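# Reseat brass ring parts and rethread the steel rod

## Task

The steel rod was pulled out crooked and knocked the brass ring parts out of their nests in the steel block. Seat each of those parts in a nest again, then leave the rod lying so it passes through the small barrel of every part, with its tip sticking out beyond the end of the block.

## Robot and tools

Robot: two arms, left_arm and right_arm, each with a two-finger parallel gripper. left_arm's base stands near (-0.039, +0.334, 0.003) m and right_arm's near (+0.042, -0.318, 0) m. A camera stand sits behind them. The task fails if anything ends up off the table.

Frame: the scene frame has its origin at table-top height, halfway between the nominal arm bases. +z points up, +x points out over the table, and +y points toward left_arm. Arm names do not match sides in the images. A gripper's fingers point along its own +z and close along its own y. end_effector_position is the point between the finger pads, roughly 1 cm short of the tips. Reported poses can be off by a few centimetres, more at long reach.

execute_actions(actions, cameras): actions is a list of actions. Each action is a table of 1 to 15 rows, and each row is one 1/30 s control step. If a table has fewer than 15 rows, its last row is held for the remaining steps. Every row is one flat list of 14 numbers in [-1, 1] covering both arms: left_arm dx, dy, dz, rx, ry, rz, opening, then right_arm in the same order. Send all 14 even when only one arm moves. dx to rz are offsets along scene axes from that arm's Hand target at the start of the action, so a row does not build on the row before it. A new action or call starts from the current Hand target, so repeating an offset moves the arm further. Scale: 1.0 is 0.6 m or 180 degrees. rx, ry, rz form one rotation vector about the hand position. Opening is absolute: +1 is fully open (0.094 m) and -1 is closed. Six zeros for an arm asks for its Hand target again. cameras lists camera names, ["all"] or []. Images come back only when actions is empty or cameras asks for them.

move(target, speed, blend, opening_speed, grip_force, blocking, cameras): this drives each gripper along a straight line. target is either one 14-number row in the execute_actions layout or a list of up to 15 such rows. Every row is an offset from the Hand targets at the start of the move, not from the row before it. speed is in m/s, from 0.002 to 2.9, default 0.25; turning speed is capped at twice that value in rad/s. Give one number or one per target. blend is a corner radius in m, one number or one per target; 0 means stop at each target. opening_speed is on the -1 to +1 scale per second, at least 0.2; use it to close gently. grip_force is the per-pad limit in N, 10 to 50, either one number or one per arm, and it stays set. A lower force also makes closing slow. A move is capped at 10 s and does not avoid obstacles or the other arm. Its result adds a "move:" line with the ending (done, off_target, moving, held, fault) and any limits (paced = pose clipped, held = steps withheld). done means the arm is at rest within 10 mm and 2 degrees of its target, but it does not tell you about contact. blocking=false returns after about 0.5 s while the move carries on.

wait(seconds 0 to 10) lets the scene run. stop brakes a running move. zoom_image(camera, region [x0, y0, x1, y1] in image pixels, at most 504 by 504) zooms into the latest image from cam_head_left, cam_head_right, cam_high, cam_low, cam_left_wrist or cam_right_wrist, each 672x504. read_manual gives licence texts only. finished_scene(scene) ends the current scene and takes its number; it cannot be undone.

Results: end_effector_position (m) and end_effector_quat_wxyz are in the scene frame. Hand target is the last commanded pose after clipping. The gripper often rests a few cm short of it because of friction and weight. Resend the target, or the missing distance as an offset. Tool commands shows the current opening commands. grip_measured is the measured finger opening on the command scale. It reads slightly wide when empty and narrower than a part under a firm grip. It tracks the command even after contact, so it will not show the moment of touch. Joint torques include the arm's weight; joints 1 to 3 wrap at ±28 N m. Motor temperatures are listed: MOTOR HOT comes at 75 °C, at 90 °C the arm folds up and stays idle, and at 100 °C it goes limp. Holding loads, staying stretched out, or pushing at unreachable poses heats the motors.

Control notes: each step, the commanded orientation is clipped to within 40 degrees of the current one. An arm blocked by something keeps pressing until it is commanded back past the gripper. A gripper only changes opening when you command it, and a 0 is a real command, so resend the current value to keep it. To release, command well above grip_measured.

Avoid: any contact between the two arms, their fingers or their wrist cameras; fast impacts with the block, table or fixtures; dropping parts or letting go of them while they move; dragging or crushing camera cables; paths close to an arm's own base, which can flip its shoulder; and leaving any item off the table. Move slowly near contact, and close gently on the small brass parts.

Each tool is called after "Request:" as name([rows], argument=value, ...), one row to a line, values as JSON.

## Session

Request:
execute_actions(actions=[])

Scene clock: 0.00 s.
left_arm: end_effector_position=(+0.3637, +0.3477, +0.0994) grip_measured=+1.000 end_effector_quat_wxyz=(+0.582, -0.047, +0.809, +0.068) | right_arm: end_effector_position=(+0.4541, -0.3201, +0.1275) grip_measured=+1.000 end_effector_quat_wxyz=(+0.641, +0.004, +0.766, -0.042)
Joint positions: left_arm=[-0.045 1.587 0.384 0.874 -0.235 -0.022 0.094] | right_arm=[0.041 1.601 0.369 1.055 0.108 -0.042 0.094]
Joint velocities: within noise
Joint torques (N m): no reading
Motor temperatures (°C): left_arm=[22 28 32 36 23 22 25] | right_arm=[29 28 33 32 25 24 21]
Heat: left arm: 36 °C; right arm: 33 °C.
Hand target: left_arm +0.3657, +0.3478, +0.1044; +0.587, -0.049, +0.805, +0.068 | right_arm +0.4556, -0.3200, +0.1331; +0.647, +0.004, +0.762, -0.042
Tool commands: left_gripper/opening=+1.0 right_gripper/opening=+1.0

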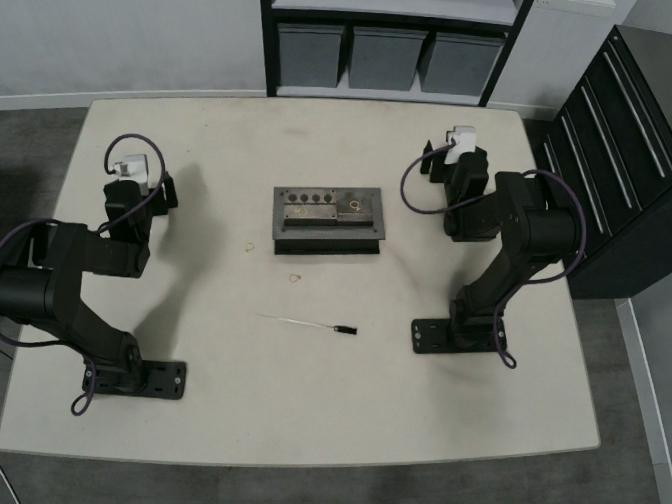

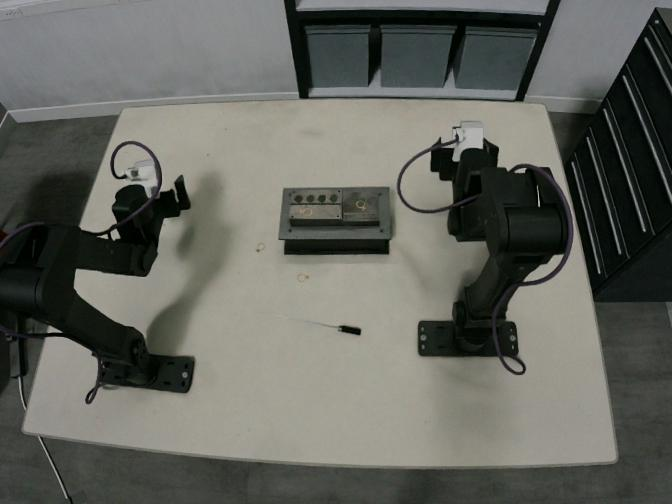

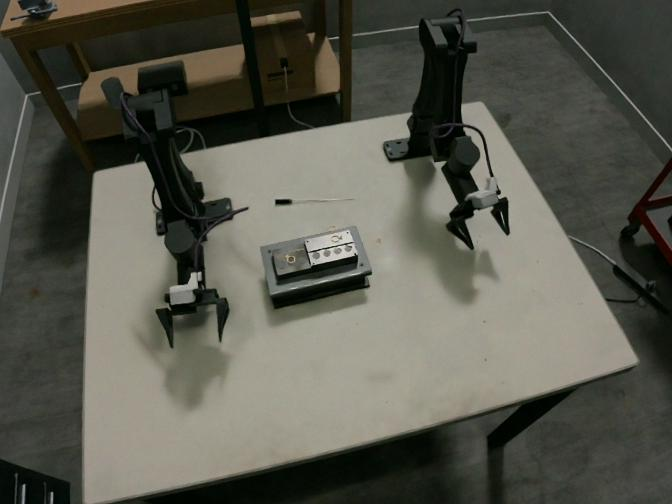

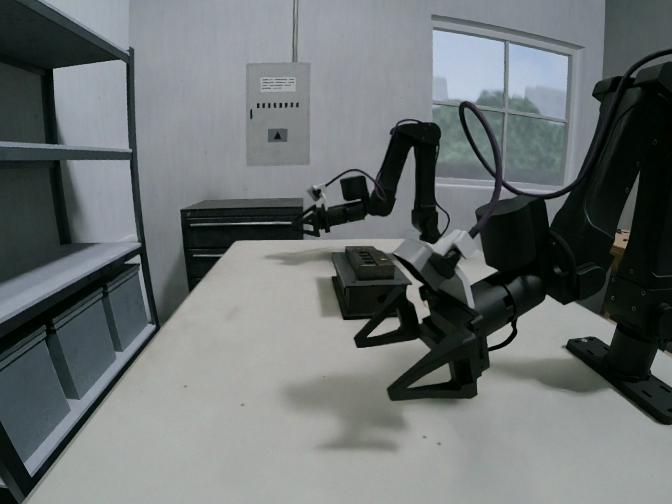

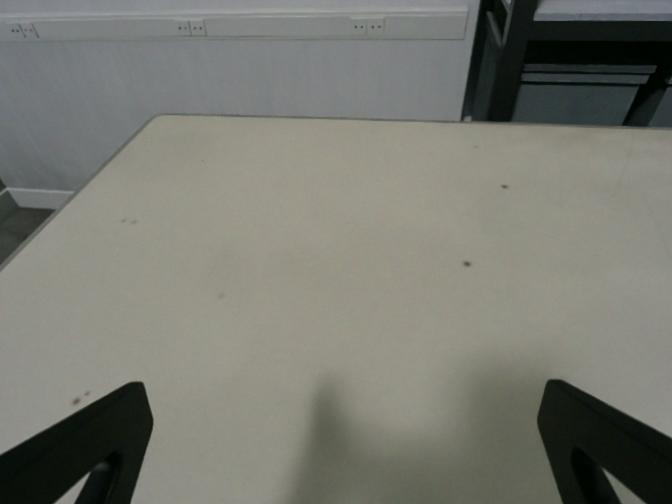

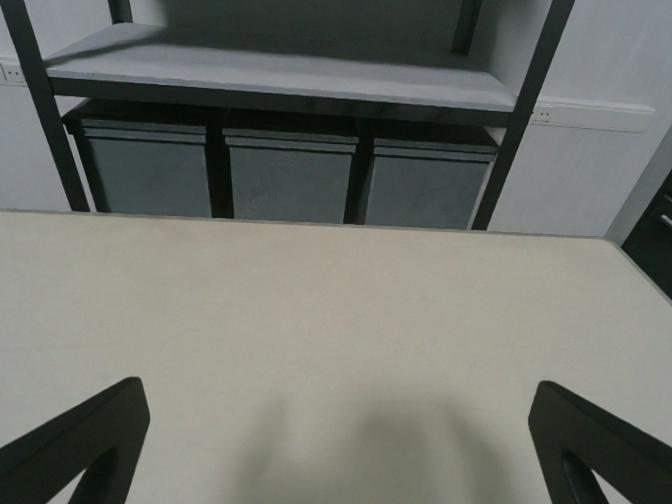

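Request:
zoom_image(camera="cam_head_left", region=[230, 170, 410, 350])

Request:
zoom_image(camera="cam_head_right", region=[230, 170, 410, 350])

Request:
zoom_image(camera="cam_high", region=[240, 180, 400, 320])

Request:
zoom_image(camera="cam_head_left", region=[265, 180, 395, 260])

Request:
zoom_image(camera="cam_low", region=[310, 230, 430, 330])

Scaled by 2.800.

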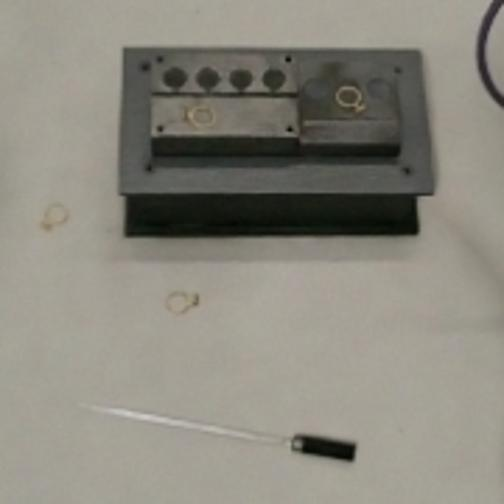

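Scaled by 2.800.

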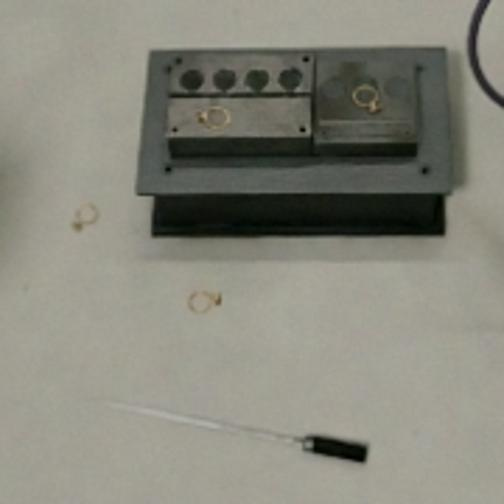

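Scaled by 3.150.

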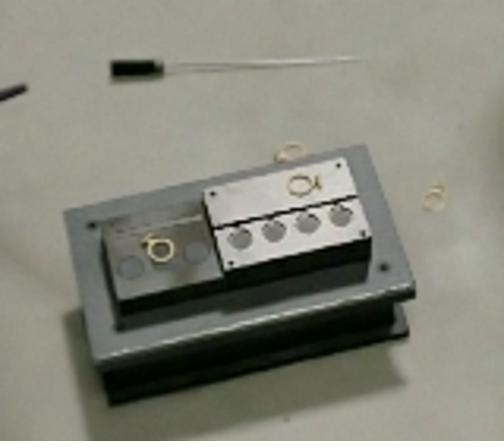

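Scaled by 3.877.

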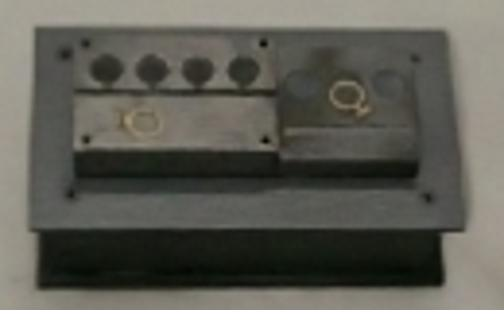

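Scaled by 4.200.

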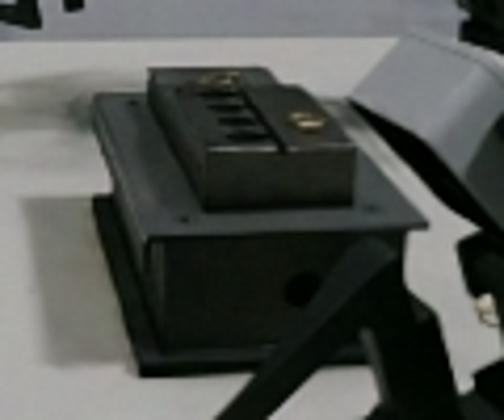

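Request:
move(target=[-0.11, -0.45, 0.26, -0.0465, 0.400, -0.0334, 1, 0,0,0,0,0,0,1], speed=0.3, cameras=["cam_left_wrist"])

Scene clock: 54.87 s.
left_arm: end_effector_position=(+0.2966, +0.0793, +0.2586) grip_measured=+1.000 end_effector_quat_wxyz=(+0.130, +0.007, +0.987, -0.096) | right_arm: end_effector_position=(+0.4541, -0.3201, +0.1275) grip_measured=+1.000 end_effector_quat_wxyz=(+0.641, +0.004, +0.766, -0.042)
Joint positions: left_arm=[-0.625 1.989 2.304 -1.56 -0.003 -0.639 0.094] | right_arm=[0.041 1.601 0.369 1.055 0.108 -0.042 0.094]
Joint torques (N m): left_arm=[0.35 -8.27 8.83 0.66 0.02 -0.13] | right_arm=[0.01 -6.02 4.25 1.85 -0.02 -0.02]
Motor temperatures (°C): left_arm=[22 28 35 40 23 22 25] | right_arm=[29 30 34 37 25 24 21]
Heat: left arm: 40 °C; right arm: 37 °C.
Hand target: left_arm +0.2997, +0.0777, +0.2605; +0.000, +0.000, +1.000, -0.001 | right_arm +0.4556, -0.3200, +0.1331; +0.647, +0.004, +0.762, -0.042
Off the commanded pose: left_arm 0.004 m, 19 deg | right_arm 0.006 m, 1 deg.
joint sent to its limit (left arm) — joint 4 (wrist pitch), lower limit. The joint targets are off in orientation, not in position.
move: off_target (left_arm)
camera_calibration:
cam_left_wrist: T_world_to_cam=[[-0.0404715, -0.984284, 0.17189, 0.0493019], [-0.987383, 0.0657551, 0.14405, 0.290762], [-0.153089, -0.163892, -0.974527, 0.404699], [0, 0, 0, 1]] pos_world=[0.351044, 0.0957349, 0.344032]
Images, in order (width x height): cam_left_wrist 672x504.

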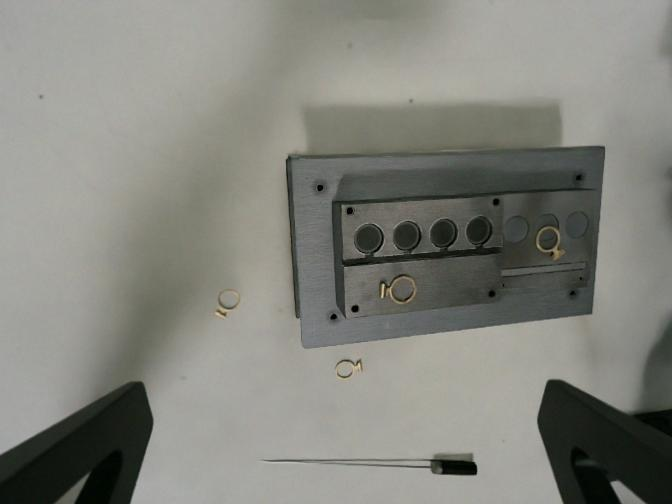

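Request:
zoom_image(camera="cam_left_wrist", region=[270, 130, 620, 360])

Request:
zoom_image(camera="cam_left_wrist", region=[330, 180, 510, 320])

Request:
zoom_image(camera="cam_left_wrist", region=[480, 180, 610, 300])

Request:
zoom_image(camera="cam_left_wrist", region=[200, 270, 380, 400])

Request:
zoom_image(camera="cam_left_wrist", region=[250, 430, 490, 500])

Scaled by 1.440.

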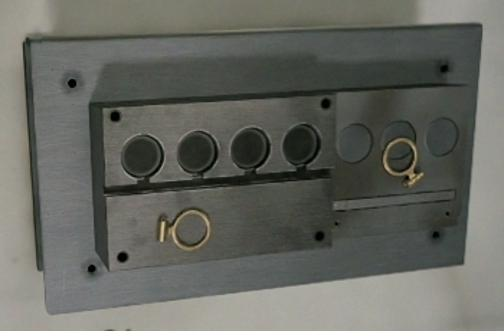

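Scaled by 2.800.

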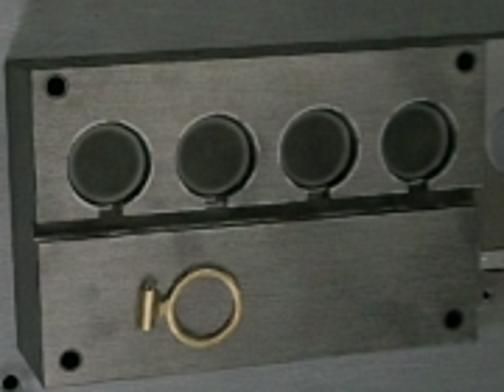

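Scaled by 3.877.

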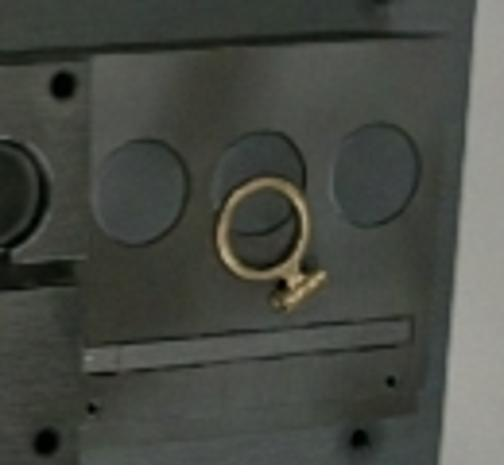

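Scaled by 2.800.

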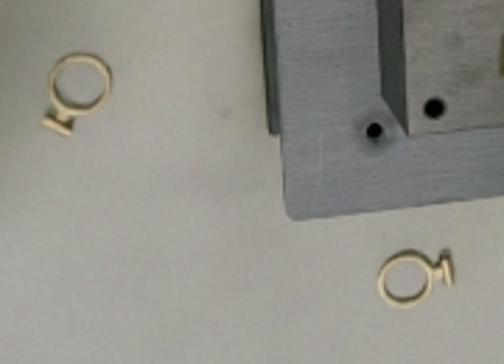

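Scaled by 2.100.

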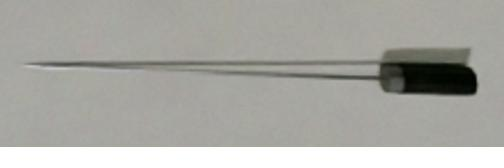

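Request:
move(target=[-0.0167, -0.08, -0.15, 0, 0, 0, 1, 0,0,0,0,0,0,1], speed=0.2, cameras=["cam_left_wrist"])

Scene clock: 112.60 s.
left_arm: end_effector_position=(+0.2874, +0.0343, +0.1656) grip_measured=+1.000 end_effector_quat_wxyz=(+0.038, +0.004, +0.999, -0.035) | right_arm: end_effector_position=(+0.4541, -0.3201, +0.1275) grip_measured=+1.000 end_effector_quat_wxyz=(+0.641, +0.004, +0.766, -0.042)
Joint positions: left_arm=[-0.717 2.221 2.315 -1.563 0 -0.737 0.094] | right_arm=[0.041 1.601 0.369 1.055 0.108 -0.042 0.094]
Joint torques (N m): left_arm=[-0.16 -10.81 9.47 0.32 0.02 -0.14] | right_arm=[0.01 -6.02 4.25 1.86 -0.02 -0.02]
Motor temperatures (°C): left_arm=[22 31 34 35 23 21 24] | right_arm=[29 30 34 39 25 24 21]
Heat: left arm: 35 °C; right arm: 39 °C.
Hand target: left_arm +0.2897, +0.0298, +0.1705; +0.000, +0.000, +1.000, -0.001 | right_arm +0.4556, -0.3200, +0.1331; +0.647, +0.004, +0.762, -0.042
Off the commanded pose: left_arm 0.007 m, 6 deg | right_arm 0.006 m, 1 deg.
joint sent to its limit (left arm) — joint 4 (wrist pitch), lower limit. The joint targets are off in orientation, not in position.
move: off_target (left_arm)
camera_calibration:
cam_left_wrist: T_world_to_cam=[[-0.0154435, -0.998482, 0.0528748, 0.0335785], [-0.943243, 0.0320935, 0.33055, 0.255694], [-0.331745, -0.0447689, -0.942306, 0.347223], [0, 0, 0, 1]] pos_world=[0.35689, 0.0408661, 0.240895]
Images, in order (width x height): cam_left_wrist 672x504.

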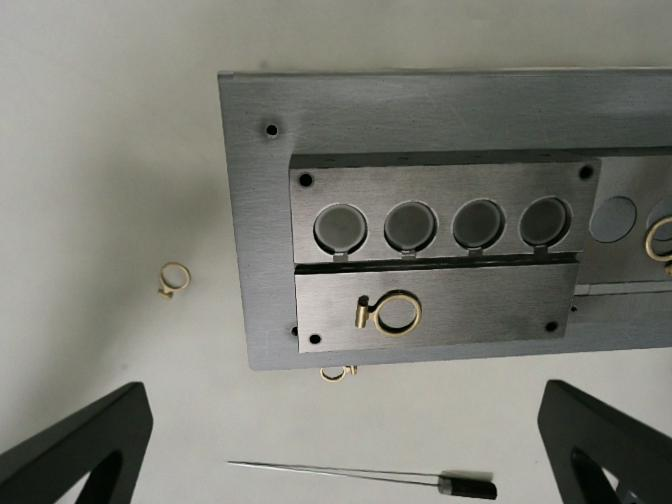

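Request:
zoom_image(camera="cam_left_wrist", region=[280, 140, 480, 290])

Request:
zoom_image(camera="cam_left_wrist", region=[450, 140, 670, 360])

Request:
zoom_image(camera="cam_left_wrist", region=[290, 240, 450, 380])

Request:
zoom_image(camera="cam_left_wrist", region=[220, 440, 510, 504])

Scaled by 2.520.

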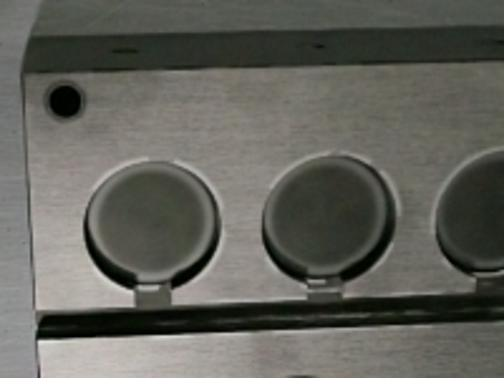

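Scaled by 2.291.

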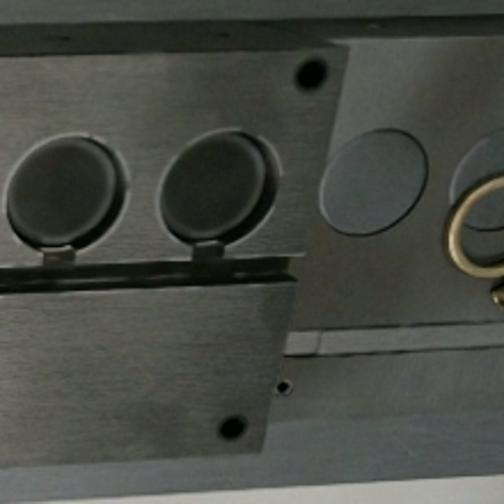

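Scaled by 3.150.

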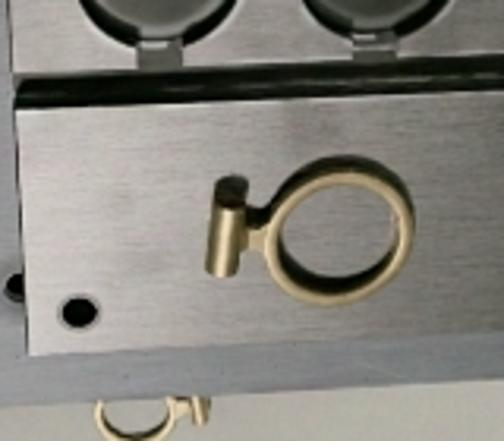

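Scaled by 1.738.

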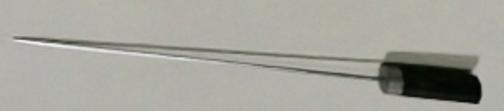

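Request:
move(target=[-0.0495, 0.162, -0.1175, 0, 0, -0.163, -1, -0.259, 0.333, 0.0615, 0.029, 0.448, 0.003, 1], speed=0.25, cameras=["cam_left_wrist", "cam_right_wrist"])

Scene clock: 200.23 s.
left_arm: end_effector_position=(+0.2592, +0.1234, +0.0911) grip_measured=-0.991 end_effector_quat_wxyz=(-0.016, +0.251, +0.968, +0.002) | right_arm: end_effector_position=(+0.2994, -0.1223, +0.1700) grip_measured=+1.000 end_effector_quat_wxyz=(+0.006, -0.002, +1.000, +0.004)
Joint positions: left_arm=[-0.586 1.969 1.635 -1.269 0.008 -0.106 0] | right_arm=[0.649 1.766 1.697 -1.487 0.002 0.643 0.094]
Joint torques (N m): left_arm=[0.64 -12.98 5.08 0.28 -0.04 0.08] | right_arm=[0.21 -6.35 6.53 0.1 -0.05 0.04]
Heat: left arm: 35 °C; right arm: 39 °C.
Hand target: left_arm +0.2600, +0.1269, +0.1000; +0.000, +0.253, +0.967, -0.001 | right_arm +0.3002, -0.1203, +0.1699; +0.000, +0.000, +1.000, +0.000
Off the commanded pose: left_arm 0.010 m, 2 deg | right_arm 0.002 m, 1 deg.
move: done
camera_calibration:
cam_left_wrist: T_world_to_cam=[[-0.492001, -0.870527, -0.0108368, 0.239624], [-0.787655, 0.439792, 0.431489, 0.150984], [-0.370857, 0.220829, -0.902053, 0.245297], [0, 0, 0, 1]] pos_world=[0.327788, 0.0880289, 0.15872]
cam_right_wrist: T_world_to_cam=[[0.0252133, -0.999649, -0.00812772, -0.127759], [-0.909303, -0.0263112, 0.415303, 0.237948], [-0.415371, -0.00308058, -0.909647, 0.367069], [0, 0, 0, 1]] pos_world=[0.372058, -0.120323, 0.234045]
Images, in order (width x height): cam_left_wrist 672x504, cam_right_wrist 672x504.

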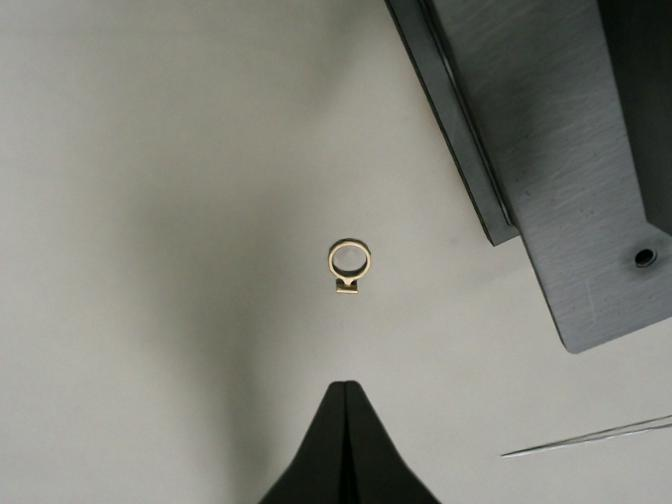

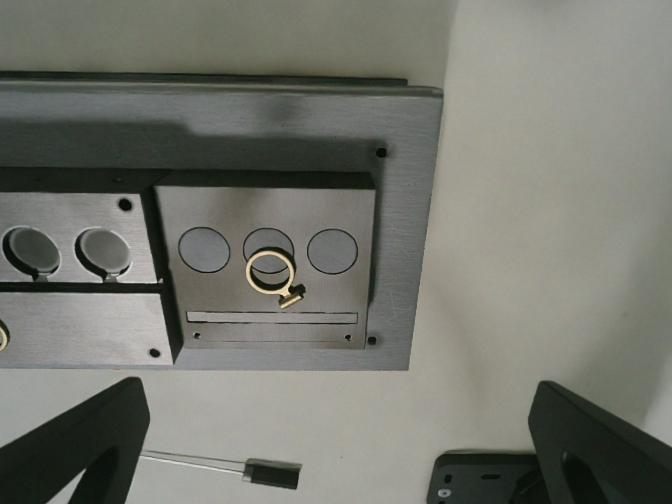

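Request:
zoom_image(camera="cam_right_wrist", region=[0, 160, 240, 370])

Request:
zoom_image(camera="cam_right_wrist", region=[150, 160, 400, 380])

Request:
zoom_image(camera="cam_right_wrist", region=[120, 430, 320, 504])

Request:
zoom_image(camera="cam_left_wrist", region=[300, 210, 400, 310])

Scaled by 2.100.

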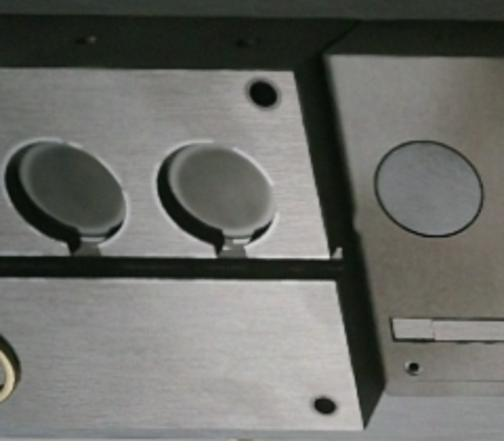

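Scaled by 2.016.

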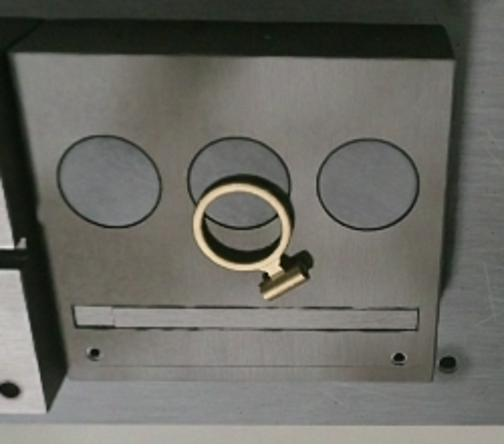

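Scaled by 2.520.

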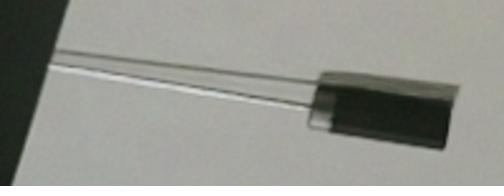

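Scaled by 5.040.

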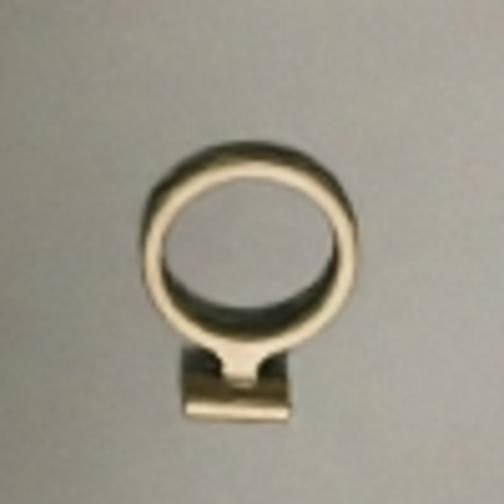

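Request:
zoom_image(camera="cam_left_wrist", region=[280, 370, 410, 500])

Scaled by 3.877.

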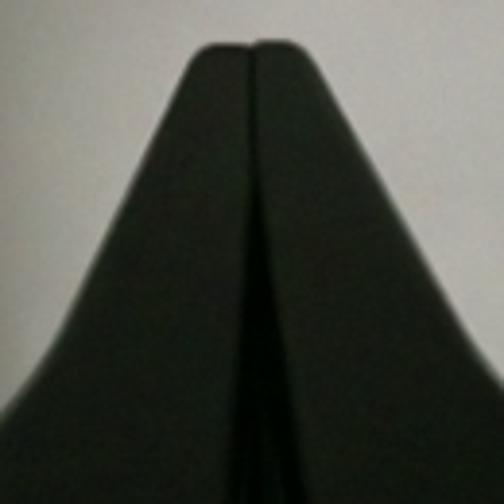

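Request:
move(target=[-0.004, -0.004, -0.085, 0, 0, -0.0133, -0.3, 0, 0, 0, 0, 0, 0, 1], speed=0.15, cameras=["cam_left_wrist"])

Scene clock: 274.13 s.
left_arm: end_effector_position=(+0.2592, +0.1234, +0.0517) grip_measured=-0.302 end_effector_quat_wxyz=(-0.002, +0.267, +0.964, -0.004) | right_arm: end_effector_position=(+0.2993, -0.1223, +0.1700) grip_measured=+1.000 end_effector_quat_wxyz=(+0.006, -0.002, +1.000, +0.004)
Joint positions: left_arm=[-0.586 1.965 1.471 -1.077 0.008 -0.073 0.033] | right_arm=[0.649 1.766 1.697 -1.487 0.002 0.643 0.094]
Joint torques (N m): left_arm=[-0.16 -10 5.11 0.33 -0.04 0.09] | right_arm=[0.23 -6.34 6.52 0.14 -0.04 0.05]
Motor temperatures (°C): left_arm=[22 36 33 30 23 21 23] | right_arm=[28 28 37 32 25 24 20]
Heat: left arm: 36 °C; right arm: 37 °C.
Hand target: left_arm +0.2575, +0.1245, +0.0489; -0.001, +0.274, +0.962, -0.001 | right_arm +0.3002, -0.1202, +0.1699; +0.000, +0.000, +1.000, +0.000
Off the commanded pose: left_arm 0.003 m, 1 deg | right_arm 0.002 m, 1 deg.
move: done
camera_calibration:
cam_left_wrist: T_world_to_cam=[[-0.520002, -0.854131, -0.00761513, 0.244302], [-0.78346, 0.473387, 0.402611, 0.164246], [-0.340277, 0.215324, -0.91534, 0.20324], [0, 0, 0, 1]] pos_world=[0.324876, 0.0871514, 0.121767]
Images, in order (width x height): cam_left_wrist 672x504.

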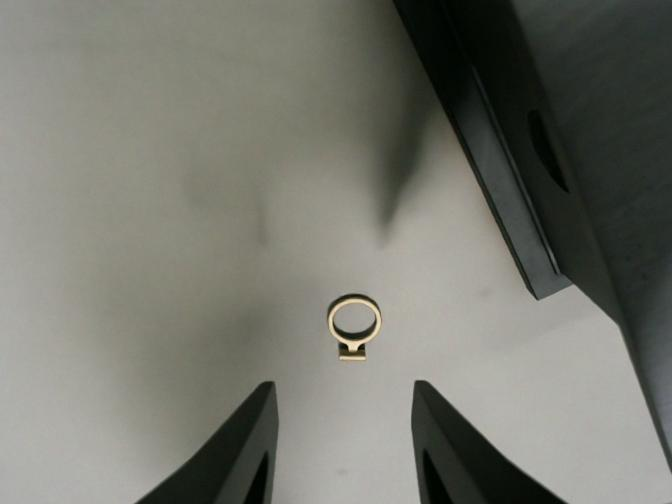

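Request:
move(target=[-0.003, -0.0055, -0.0448, 0, 0, 0, -0.3, 0, 0, 0, 0, 0, 0, 1], speed=0.1, cameras=["cam_left_wrist"])

Scene clock: 292.17 s.
left_arm: end_effector_position=(+0.2594, +0.1202, +0.0318) grip_measured=-0.302 end_effector_quat_wxyz=(+0.007, +0.271, +0.963, -0.007) | right_arm: end_effector_position=(+0.2993, -0.1223, +0.1700) grip_measured=+1.000 end_effector_quat_wxyz=(+0.006, -0.002, +1.000, +0.004)
Joint positions: left_arm=[-0.593 1.977 1.405 -0.98 0.008 -0.073 0.033] | right_arm=[0.649 1.766 1.697 -1.487 0.002 0.643 0.094]
Joint torques (N m): left_arm=[-0.44 -8.47 5.05 0.39 -0.05 -0.02] | right_arm=[0.21 -6.35 6.52 0.14 -0.04 0.05]
Heat: left arm: 38 °C; right arm: 37 °C.
Hand target: left_arm +0.2558, +0.1213, +0.0220; -0.001, +0.274, +0.962, -0.001 | right_arm +0.3002, -0.1202, +0.1699; +0.000, +0.000, +1.000, +0.000
Off the commanded pose: left_arm 0.010 m, 1 deg | right_arm 0.002 m, 1 deg.
move: done
camera_calibration:
cam_left_wrist: T_world_to_cam=[[-0.526104, -0.850397, -0.00629862, 0.242632], [-0.786095, 0.483471, 0.38511, 0.173972], [-0.324451, 0.207559, -0.922849, 0.182764], [0, 0, 0, 1]] pos_world=[0.323706, 0.0842887, 0.103193]
Images, in order (width x height): cam_left_wrist 672x504.

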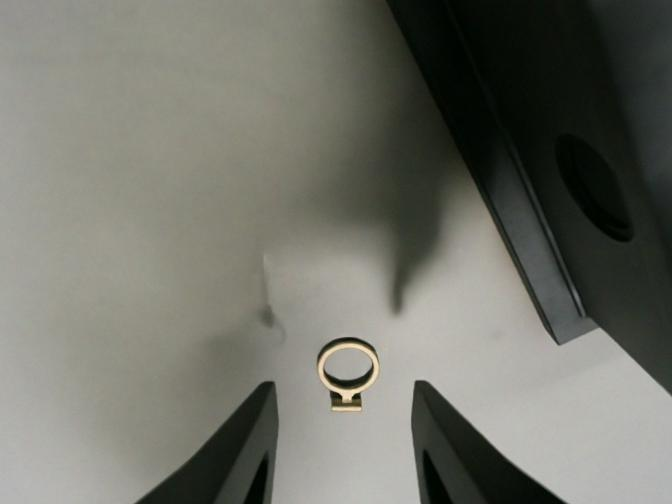

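Request:
move(target=[-0.004, 0.001, -0.02, 0, 0, 0, -0.3, 0, 0, 0, 0, 0, 0, 1], speed=0.1, cameras=["cam_left_wrist"])

Scene clock: 300.03 s.
left_arm: end_effector_position=(+0.2574, +0.1204, +0.0202) grip_measured=-0.302 end_effector_quat_wxyz=(+0.008, +0.272, +0.962, -0.007) | right_arm: end_effector_position=(+0.2993, -0.1223, +0.1700) grip_measured=+1.000 end_effector_quat_wxyz=(+0.006, -0.002, +1.000, +0.004)
Joint positions: left_arm=[-0.595 1.985 1.368 -0.934 0.008 -0.073 0.033] | right_arm=[0.649 1.766 1.697 -1.487 0.002 0.643 0.094]
Joint torques (N m): left_arm=[-0.42 -8.39 4.98 0.37 -0.04 -0.04] | right_arm=[0.23 -6.34 6.52 0.14 -0.04 0.05]
Heat: left arm: 38 °C; right arm: 37 °C.
Hand target: left_arm +0.2534, +0.1219, +0.0101; -0.001, +0.274, +0.962, -0.001 | right_arm +0.3002, -0.1202, +0.1699; +0.000, +0.000, +1.000, +0.000
Off the commanded pose: left_arm 0.011 m, 1 deg | right_arm 0.002 m, 1 deg.
move: off_target (left_arm)
camera_calibration:
cam_left_wrist: T_world_to_cam=[[-0.528422, -0.848959, -0.00626591, 0.242104], [-0.785112, 0.485846, 0.384126, 0.176194], [-0.323063, 0.2079, -0.923259, 0.17098], [0, 0, 0, 1]] pos_world=[0.321502, 0.0843865, 0.091695]
Images, in order (width x height): cam_left_wrist 672x504.

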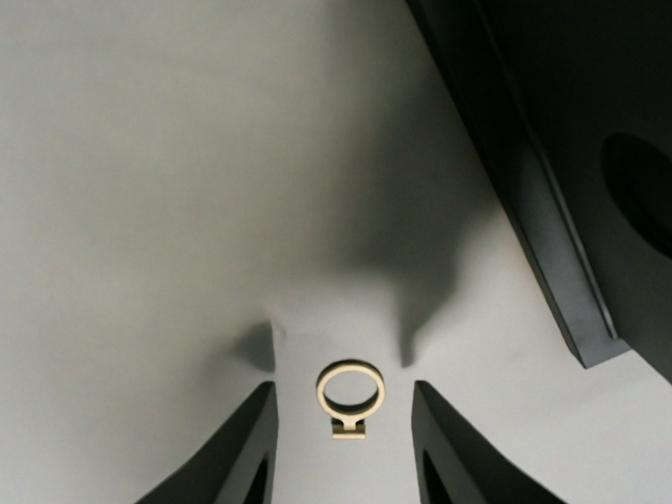

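Request:
move(target=[-0.002, 0.0, -0.01, 0, 0, 0, -0.3, 0, 0, 0, 0, 0, 0, 1], speed=0.1, cameras=["cam_left_wrist"])

Scene clock: 303.80 s.
left_arm: end_effector_position=(+0.2582, +0.1198, +0.0163) grip_measured=-0.302 end_effector_quat_wxyz=(+0.012, +0.272, +0.962, -0.008) | right_arm: end_effector_position=(+0.2993, -0.1223, +0.1700) grip_measured=+1.000 end_effector_quat_wxyz=(+0.006, -0.002, +1.000, +0.004)
Joint positions: left_arm=[-0.595 1.987 1.354 -0.909 0.008 -0.073 0.033] | right_arm=[0.649 1.766 1.697 -1.487 0.002 0.643 0.094]
Joint torques (N m): left_arm=[-0.59 -8.1 4.67 0.37 -0.06 -0.09] | right_arm=[0.23 -6.34 6.5 0.14 -0.04 0.05]
Heat: left arm: 37 °C; right arm: 37 °C.
Hand target: left_arm +0.2522, +0.1219, +0.0040; +0.000, +0.274, +0.962, -0.001 | right_arm +0.3002, -0.1202, +0.1699; +0.000, +0.000, +1.000, +0.000
Off the commanded pose: left_arm 0.014 m, 2 deg | right_arm 0.002 m, 1 deg.
move: off_target (left_arm)
camera_calibration:
cam_left_wrist: T_world_to_cam=[[-0.528359, -0.849002, -0.0057409, 0.241979], [-0.787744, 0.487691, 0.37632, 0.179263], [-0.316696, 0.203354, -0.926472, 0.166737], [0, 0, 0, 1]] pos_world=[0.321871, 0.0841091, 0.0884063]
Images, in order (width x height): cam_left_wrist 672x504.

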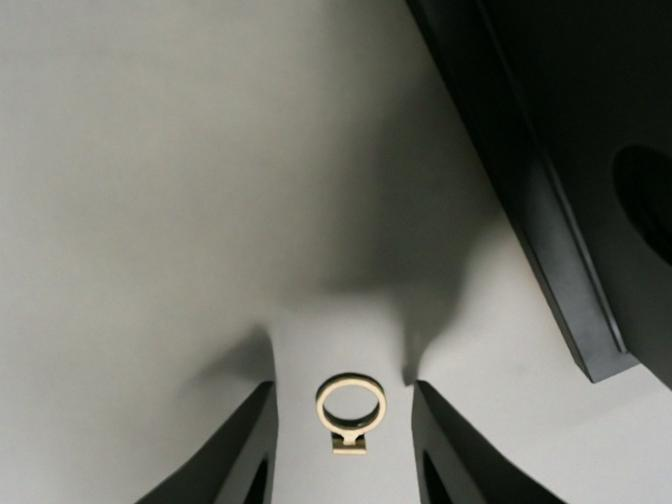

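Request:
zoom_image(camera="cam_left_wrist", region=[240, 340, 450, 500])

Request:
execute_actions([
  [[-0.002, 0.0, -0.006, 0, 0, 0, -0.3, 0, 0, 0, 0, 0, 0, 1]],
], cameras=["cam_left_wrist"])

Scaled by 2.400.

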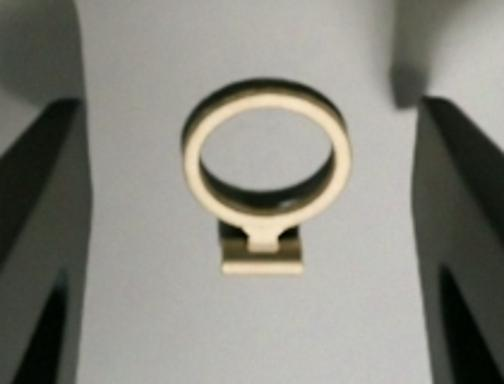

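Scene clock: 309.60 s.
left_arm: end_effector_position=(+0.2589, +0.1190, +0.0152) grip_measured=-0.302 end_effector_quat_wxyz=(+0.015, +0.273, +0.962, -0.009) | right_arm: end_effector_position=(+0.2993, -0.1223, +0.1700) grip_measured=+1.000 end_effector_quat_wxyz=(+0.006, -0.002, +1.000, +0.004)
Joint positions: left_arm=[-0.597 1.987 1.349 -0.898 0.006 -0.073 0.033] | right_arm=[0.649 1.766 1.697 -1.487 0.002 0.643 0.094]
Joint torques (N m): left_arm=[-0.64 -7.94 4.14 0.41 -0.01 -0.1] | right_arm=[0.23 -6.35 6.52 0.13 -0.04 0.05]
Heat: left arm: 37 °C; right arm: 37 °C.
Hand target: left_arm +0.2510, +0.1218, +0.0005; +0.000, +0.274, +0.962, -0.001 | right_arm +0.3002, -0.1202, +0.1699; +0.000, +0.000, +1.000, +0.000
Off the commanded pose: left_arm 0.017 m, 2 deg | right_arm 0.002 m, 1 deg.
camera_calibration:
cam_left_wrist: T_world_to_cam=[[-0.529261, -0.848429, -0.00721715, 0.241904], [-0.789459, 0.489323, 0.370564, 0.180996], [-0.310865, 0.201823, -0.928779, 0.164777], [0, 0, 0, 1]] pos_world=[0.322143, 0.0834165, 0.0877165]
Images, in order (width x height): cam_left_wrist 672x504.

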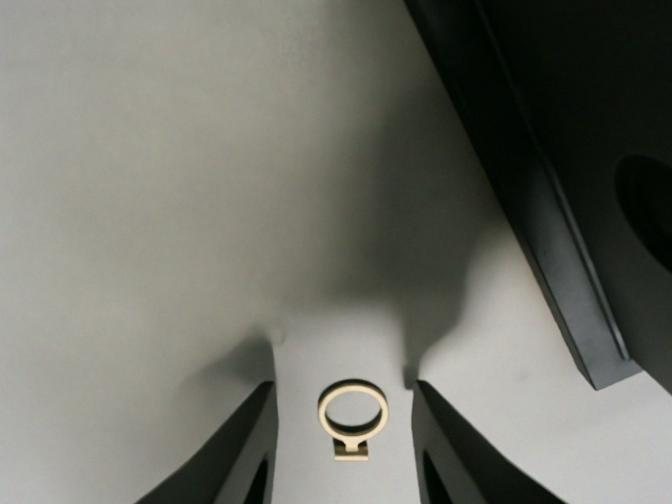

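Request:
execute_actions([
  [[-0.0015, -0.0025, 0.016, 0, 0, 0, -0.3, 0, 0, 0, 0, 0, 0, 1]],
], cameras=["cam_left_wrist"])

Scene clock: 324.30 s.
left_arm: end_effector_position=(+0.2587, +0.1190, +0.0152) grip_measured=-0.302 end_effector_quat_wxyz=(+0.015, +0.270, +0.963, -0.007) | right_arm: end_effector_position=(+0.2993, -0.1223, +0.1700) grip_measured=+1.000 end_effector_quat_wxyz=(+0.006, -0.002, +1.000, +0.004)
Joint positions: left_arm=[-0.599 1.987 1.349 -0.899 0.003 -0.079 0.033] | right_arm=[0.649 1.766 1.697 -1.487 0.002 0.643 0.094]
Joint torques (N m): left_arm=[-0.92 -8.96 5.83 0.11 -0.01 -0.08] | right_arm=[0.24 -6.35 6.52 0.14 -0.04 0.05]
Heat: left arm: 37 °C; right arm: 37 °C.
Hand target: left_arm +0.2501, +0.1203, +0.0101; +0.000, +0.274, +0.962, -0.001 | right_arm +0.3002, -0.1202, +0.1699; +0.000, +0.000, +1.000, +0.000
Off the commanded pose: left_arm 0.010 m, 2 deg | right_arm 0.002 m, 1 deg.
camera_calibration:
cam_left_wrist: T_world_to_cam=[[-0.5256, -0.850677, -0.00967101, 0.241017], [-0.791836, 0.485025, 0.371142, 0.181909], [-0.311031, 0.20273, -0.928526, 0.164671], [0, 0, 0, 1]] pos_world=[0.321938, 0.0834129, 0.0877183]
Images, in order (width x height): cam_left_wrist 672x504.

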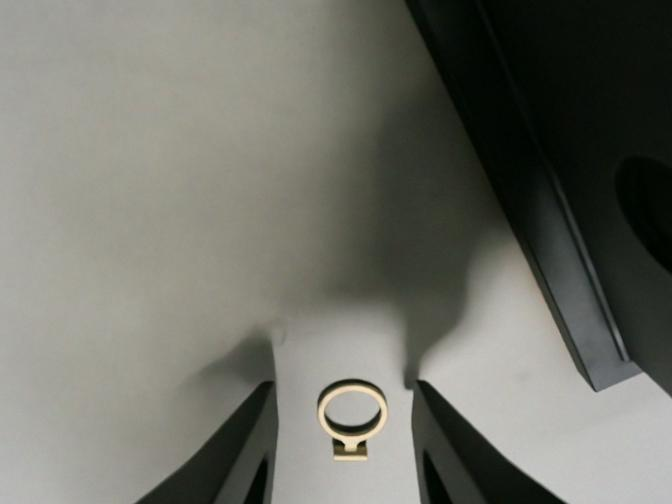

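Request:
execute_actions([
  [[-0.0015, -0.0015, 0.012, 0, 0, 0, -0.3, 0, 0, 0, 0, 0, 0, 1]],
])

Scene clock: 331.20 s.
left_arm: end_effector_position=(+0.2581, +0.1191, +0.0151) grip_measured=-0.302 end_effector_quat_wxyz=(+0.015, +0.269, +0.963, -0.005) | right_arm: end_effector_position=(+0.2993, -0.1223, +0.1700) grip_measured=+1.000 end_effector_quat_wxyz=(+0.006, -0.002, +1.000, +0.004)
Joint positions: left_arm=[-0.601 1.987 1.349 -0.901 0 -0.085 0.033] | right_arm=[0.649 1.766 1.697 -1.487 0.002 0.643 0.094]
Joint torques (N m): left_arm=[-1.06 -9.81 6.94 -0.08 0.02 -0.04] | right_arm=[0.23 -6.35 6.52 0.14 -0.04 0.05]
Heat: left arm: 37 °C; right arm: 38 °C.
Hand target: left_arm +0.2491, +0.1194, +0.0173; -0.001, +0.274, +0.962, -0.001 | right_arm +0.3002, -0.1202, +0.1699; +0.000, +0.000, +1.000, +0.000
Off the commanded pose: left_arm 0.009 m, 2 deg | right_arm 0.002 m, 1 deg.

Request:
execute_actions([
  [[0, -0.0005, 0.009, 0, 0, 0, -0.3, 0, 0, 0, 0, 0, 0, 1]],
])

Request:
execute_actions([
  [[0, -0.0005, 0.006, 0, 0, 0, -0.3, 0, 0, 0, 0, 0, 0, 1]],
])

Scene clock: 336.10 s.
left_arm: end_effector_position=(+0.2562, +0.1200, +0.0159) grip_measured=-0.302 end_effector_quat_wxyz=(+0.010, +0.269, +0.963, -0.003) | right_arm: end_effector_position=(+0.2993, -0.1223, +0.1700) grip_measured=+1.000 end_effector_quat_wxyz=(+0.006, -0.002, +1.000, +0.004)
Joint positions: left_arm=[-0.603 1.987 1.352 -0.914 -0.001 -0.086 0.033] | right_arm=[0.649 1.766 1.697 -1.487 0.002 0.643 0.094]
Joint torques (N m): left_arm=[-0.99 -10.33 7.73 -0.13 0.05 -0.05] | right_arm=[0.21 -6.35 6.5 0.14 -0.04 0.04]
Heat: left arm: 37 °C; right arm: 38 °C.
Hand target: left_arm +0.2491, +0.1191, +0.0226; -0.001, +0.274, +0.962, -0.001 | right_arm +0.3002, -0.1202, +0.1699; +0.000, +0.000, +1.000, +0.000
Off the commanded pose: left_arm 0.010 m, 1 deg | right_arm 0.002 m, 1 deg.

Scene clock: 336.80 s.
left_arm: end_effector_position=(+0.2535, +0.1205, +0.0173) grip_measured=-0.302 end_effector_quat_wxyz=(+0.005, +0.270, +0.963, -0.001) | right_arm: end_effector_position=(+0.2993, -0.1223, +0.1700) grip_measured=+1.000 end_effector_quat_wxyz=(+0.006, -0.002, +1.000, +0.004)
Joint positions: left_arm=[-0.606 1.987 1.359 -0.933 -0.001 -0.087 0.033] | right_arm=[0.649 1.766 1.697 -1.487 0.002 0.643 0.094]
Joint torques (N m): left_arm=[-0.72 -10.73 7.83 -0.11 0.04 -0.05] | right_arm=[0.23 -6.34 6.52 0.14 -0.04 0.05]
Heat: left arm: 37 °C; right arm: 38 °C.
Hand target: left_arm +0.2491, +0.1188, +0.0262; +0.000, +0.274, +0.962, -0.001 | right_arm +0.3002, -0.1202, +0.1699; +0.000, +0.000, +1.000, +0.000
Off the commanded pose: left_arm 0.010 m, 1 deg | right_arm 0.002 m, 1 deg.

Request:
move([
  [0.0095, 0.0, 0.03, 0, 0, 0, -0.3, 0, 0, 0, 0, 0, 0, 1],
  [0.0095, 0.0005, -0.0317, 0, 0, 0, -0.3, 0, 0, 0, 0, 0, 0, 1],
], speed=0.1, cameras=["cam_left_wrist"])

Scene clock: 356.20 s.
left_arm: end_effector_position=(+0.2550, +0.1203, +0.0188) grip_measured=-0.302 end_effector_quat_wxyz=(+0.002, +0.270, +0.963, +0.002) | right_arm: end_effector_position=(+0.2993, -0.1223, +0.1700) grip_measured=+1.000 end_effector_quat_wxyz=(+0.006, -0.002, +1.000, +0.004)
Joint positions: left_arm=[-0.605 1.996 1.378 -0.95 -0.004 -0.087 0.033] | right_arm=[0.649 1.766 1.697 -1.487 0.002 0.643 0.094]
Joint torques (N m): left_arm=[0.12 -8.2 4.86 0.55 0.07 0.08] | right_arm=[0.21 -6.35 6.5 0.14 -0.04 0.05]
Heat: left arm: 38 °C; right arm: 38 °C.
Hand target: left_arm +0.2549, +0.1191, +0.0072; +0.000, +0.274, +0.962, -0.001 | right_arm +0.3002, -0.1202, +0.1699; +0.000, +0.000, +1.000, +0.000
Off the commanded pose: left_arm 0.012 m, 1 deg | right_arm 0.002 m, 1 deg.
move: off_target (left_arm)
camera_calibration:
cam_left_wrist: T_world_to_cam=[[-0.524823, -0.850994, -0.0192318, 0.240291], [-0.784336, 0.474688, 0.399359, 0.175833], [-0.330723, 0.224677, -0.916593, 0.16876], [0, 0, 0, 1]] pos_world=[0.319835, 0.0831036, 0.0890846]
Images, in order (width x height): cam_left_wrist 672x504.

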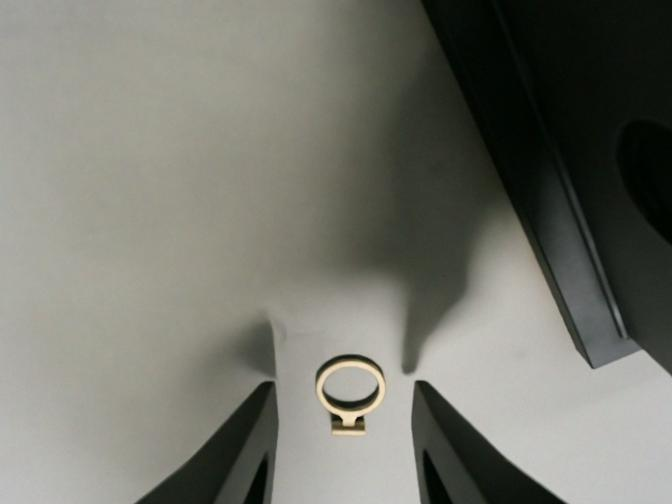

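Request:
move([
  [0.0067, -0.004, 0.03, 0, 0, 0, -0.3, 0, 0, 0, 0, 0, 0, 1],
  [0.0067, -0.004, -0.003, 0, 0, 0, -0.3, 0, 0, 0, 0, 0, 0, 1],
], speed=0.1, cameras=["cam_left_wrist"])

Scene clock: 362.87 s.
left_arm: end_effector_position=(+0.2554, +0.1206, +0.0191) grip_measured=-0.302 end_effector_quat_wxyz=(-0.001, +0.269, +0.963, +0.003) | right_arm: end_effector_position=(+0.2993, -0.1223, +0.1700) grip_measured=+1.000 end_effector_quat_wxyz=(+0.006, -0.002, +1.000, +0.004)
Joint positions: left_arm=[-0.604 2.001 1.387 -0.96 -0.004 -0.087 0.033] | right_arm=[0.649 1.766 1.697 -1.487 0.002 0.643 0.094]
Joint torques (N m): left_arm=[0.12 -7.31 5.61 0.61 0.07 0.1] | right_arm=[0.23 -6.35 6.52 0.14 -0.04 0.05]
Heat: left arm: 37 °C; right arm: 38 °C.
Hand target: left_arm +0.2590, +0.1167, +0.0056; +0.000, +0.274, +0.962, -0.001 | right_arm +0.3002, -0.1202, +0.1699; +0.000, +0.000, +1.000, +0.000
Off the commanded pose: left_arm 0.015 m, 1 deg | right_arm 0.002 m, 1 deg.
move: off_target (left_arm)
camera_calibration:
cam_left_wrist: T_world_to_cam=[[-0.523934, -0.851532, -0.0196632, 0.240539], [-0.783042, 0.472453, 0.404516, 0.175713], [-0.335168, 0.227337, -0.914319, 0.169881], [0, 0, 0, 1]] pos_world=[0.320556, 0.0831905, 0.0889764]
Images, in order (width x height): cam_left_wrist 672x504.

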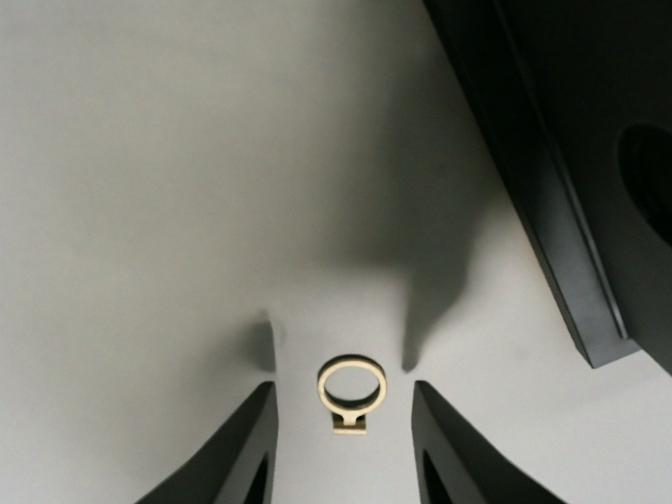

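Request:
move(target=[0.0105, -0.0075, 0.0, 0, 0, 0, -0.3, 0, 0, 0, 0, 0, 0, 1], speed=0.1)

Scene clock: 375.83 s.
left_arm: end_effector_position=(+0.2569, +0.1205, +0.0187) grip_measured=-0.302 end_effector_quat_wxyz=(-0.002, +0.268, +0.963, +0.003) | right_arm: end_effector_position=(+0.2993, -0.1223, +0.1700) grip_measured=+1.000 end_effector_quat_wxyz=(+0.006, -0.002, +1.000, +0.004)
Joint positions: left_arm=[-0.602 2.008 1.396 -0.964 -0.004 -0.087 0.033] | right_arm=[0.649 1.766 1.697 -1.487 0.002 0.643 0.094]
Joint torques (N m): left_arm=[-0.08 -6 8.21 0.53 0.07 0.08] | right_arm=[0.23 -6.35 6.52 0.14 -0.04 0.05]
Heat: left arm: 36 °C; right arm: 38 °C.
Hand target: left_arm +0.2652, +0.1122, +0.0055; -0.001, +0.274, +0.962, -0.001 | right_arm +0.3002, -0.1202, +0.1699; +0.000, +0.000, +1.000, +0.000
Off the commanded pose: left_arm 0.018 m, 1 deg | right_arm 0.002 m, 1 deg.
move: off_target (left_arm)

Request:
move(target=[0.0050, -0.0065, -0.0035, 0, 0, 0, -0.3, 0, 0, 0, 0, 0, 0, 1], speed=0.1, cameras=["cam_left_wrist"])

Scene clock: 381.97 s.
left_arm: end_effector_position=(+0.2571, +0.1207, +0.0197) grip_measured=-0.302 end_effector_quat_wxyz=(-0.008, +0.267, +0.964, +0.006) | right_arm: end_effector_position=(+0.2993, -0.1223, +0.1700) grip_measured=+1.000 end_effector_quat_wxyz=(+0.006, -0.002, +1.000, +0.004)
Joint positions: left_arm=[-0.602 2.019 1.415 -0.986 -0.006 -0.09 0.033] | right_arm=[0.649 1.766 1.697 -1.487 0.002 0.643 0.094]
Joint torques (N m): left_arm=[-0.39 -5.5 8.2 0.69 0.09 0.07] | right_arm=[0.23 -6.34 6.52 0.13 -0.04 0.05]
Heat: left arm: 35 °C; right arm: 38 °C.
Hand target: left_arm +0.2681, +0.1083, +0.0033; -0.001, +0.273, +0.962, -0.001 | right_arm +0.3002, -0.1202, +0.1699; +0.000, +0.000, +1.000, +0.000
Off the commanded pose: left_arm 0.023 m, 1 deg | right_arm 0.002 m, 1 deg.
move: off_target (left_arm)
camera_calibration:
cam_left_wrist: T_world_to_cam=[[-0.519599, -0.854116, -0.022422, 0.240826], [-0.780844, 0.464044, 0.418264, 0.176961], [-0.346842, 0.234838, -0.908049, 0.172978], [0, 0, 0, 1]] pos_world=[0.323308, 0.0829539, 0.0884556]
Images, in order (width x height): cam_left_wrist 672x504.

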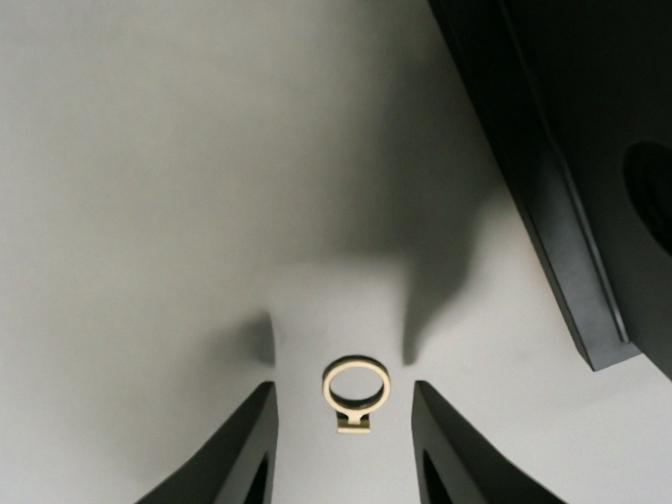

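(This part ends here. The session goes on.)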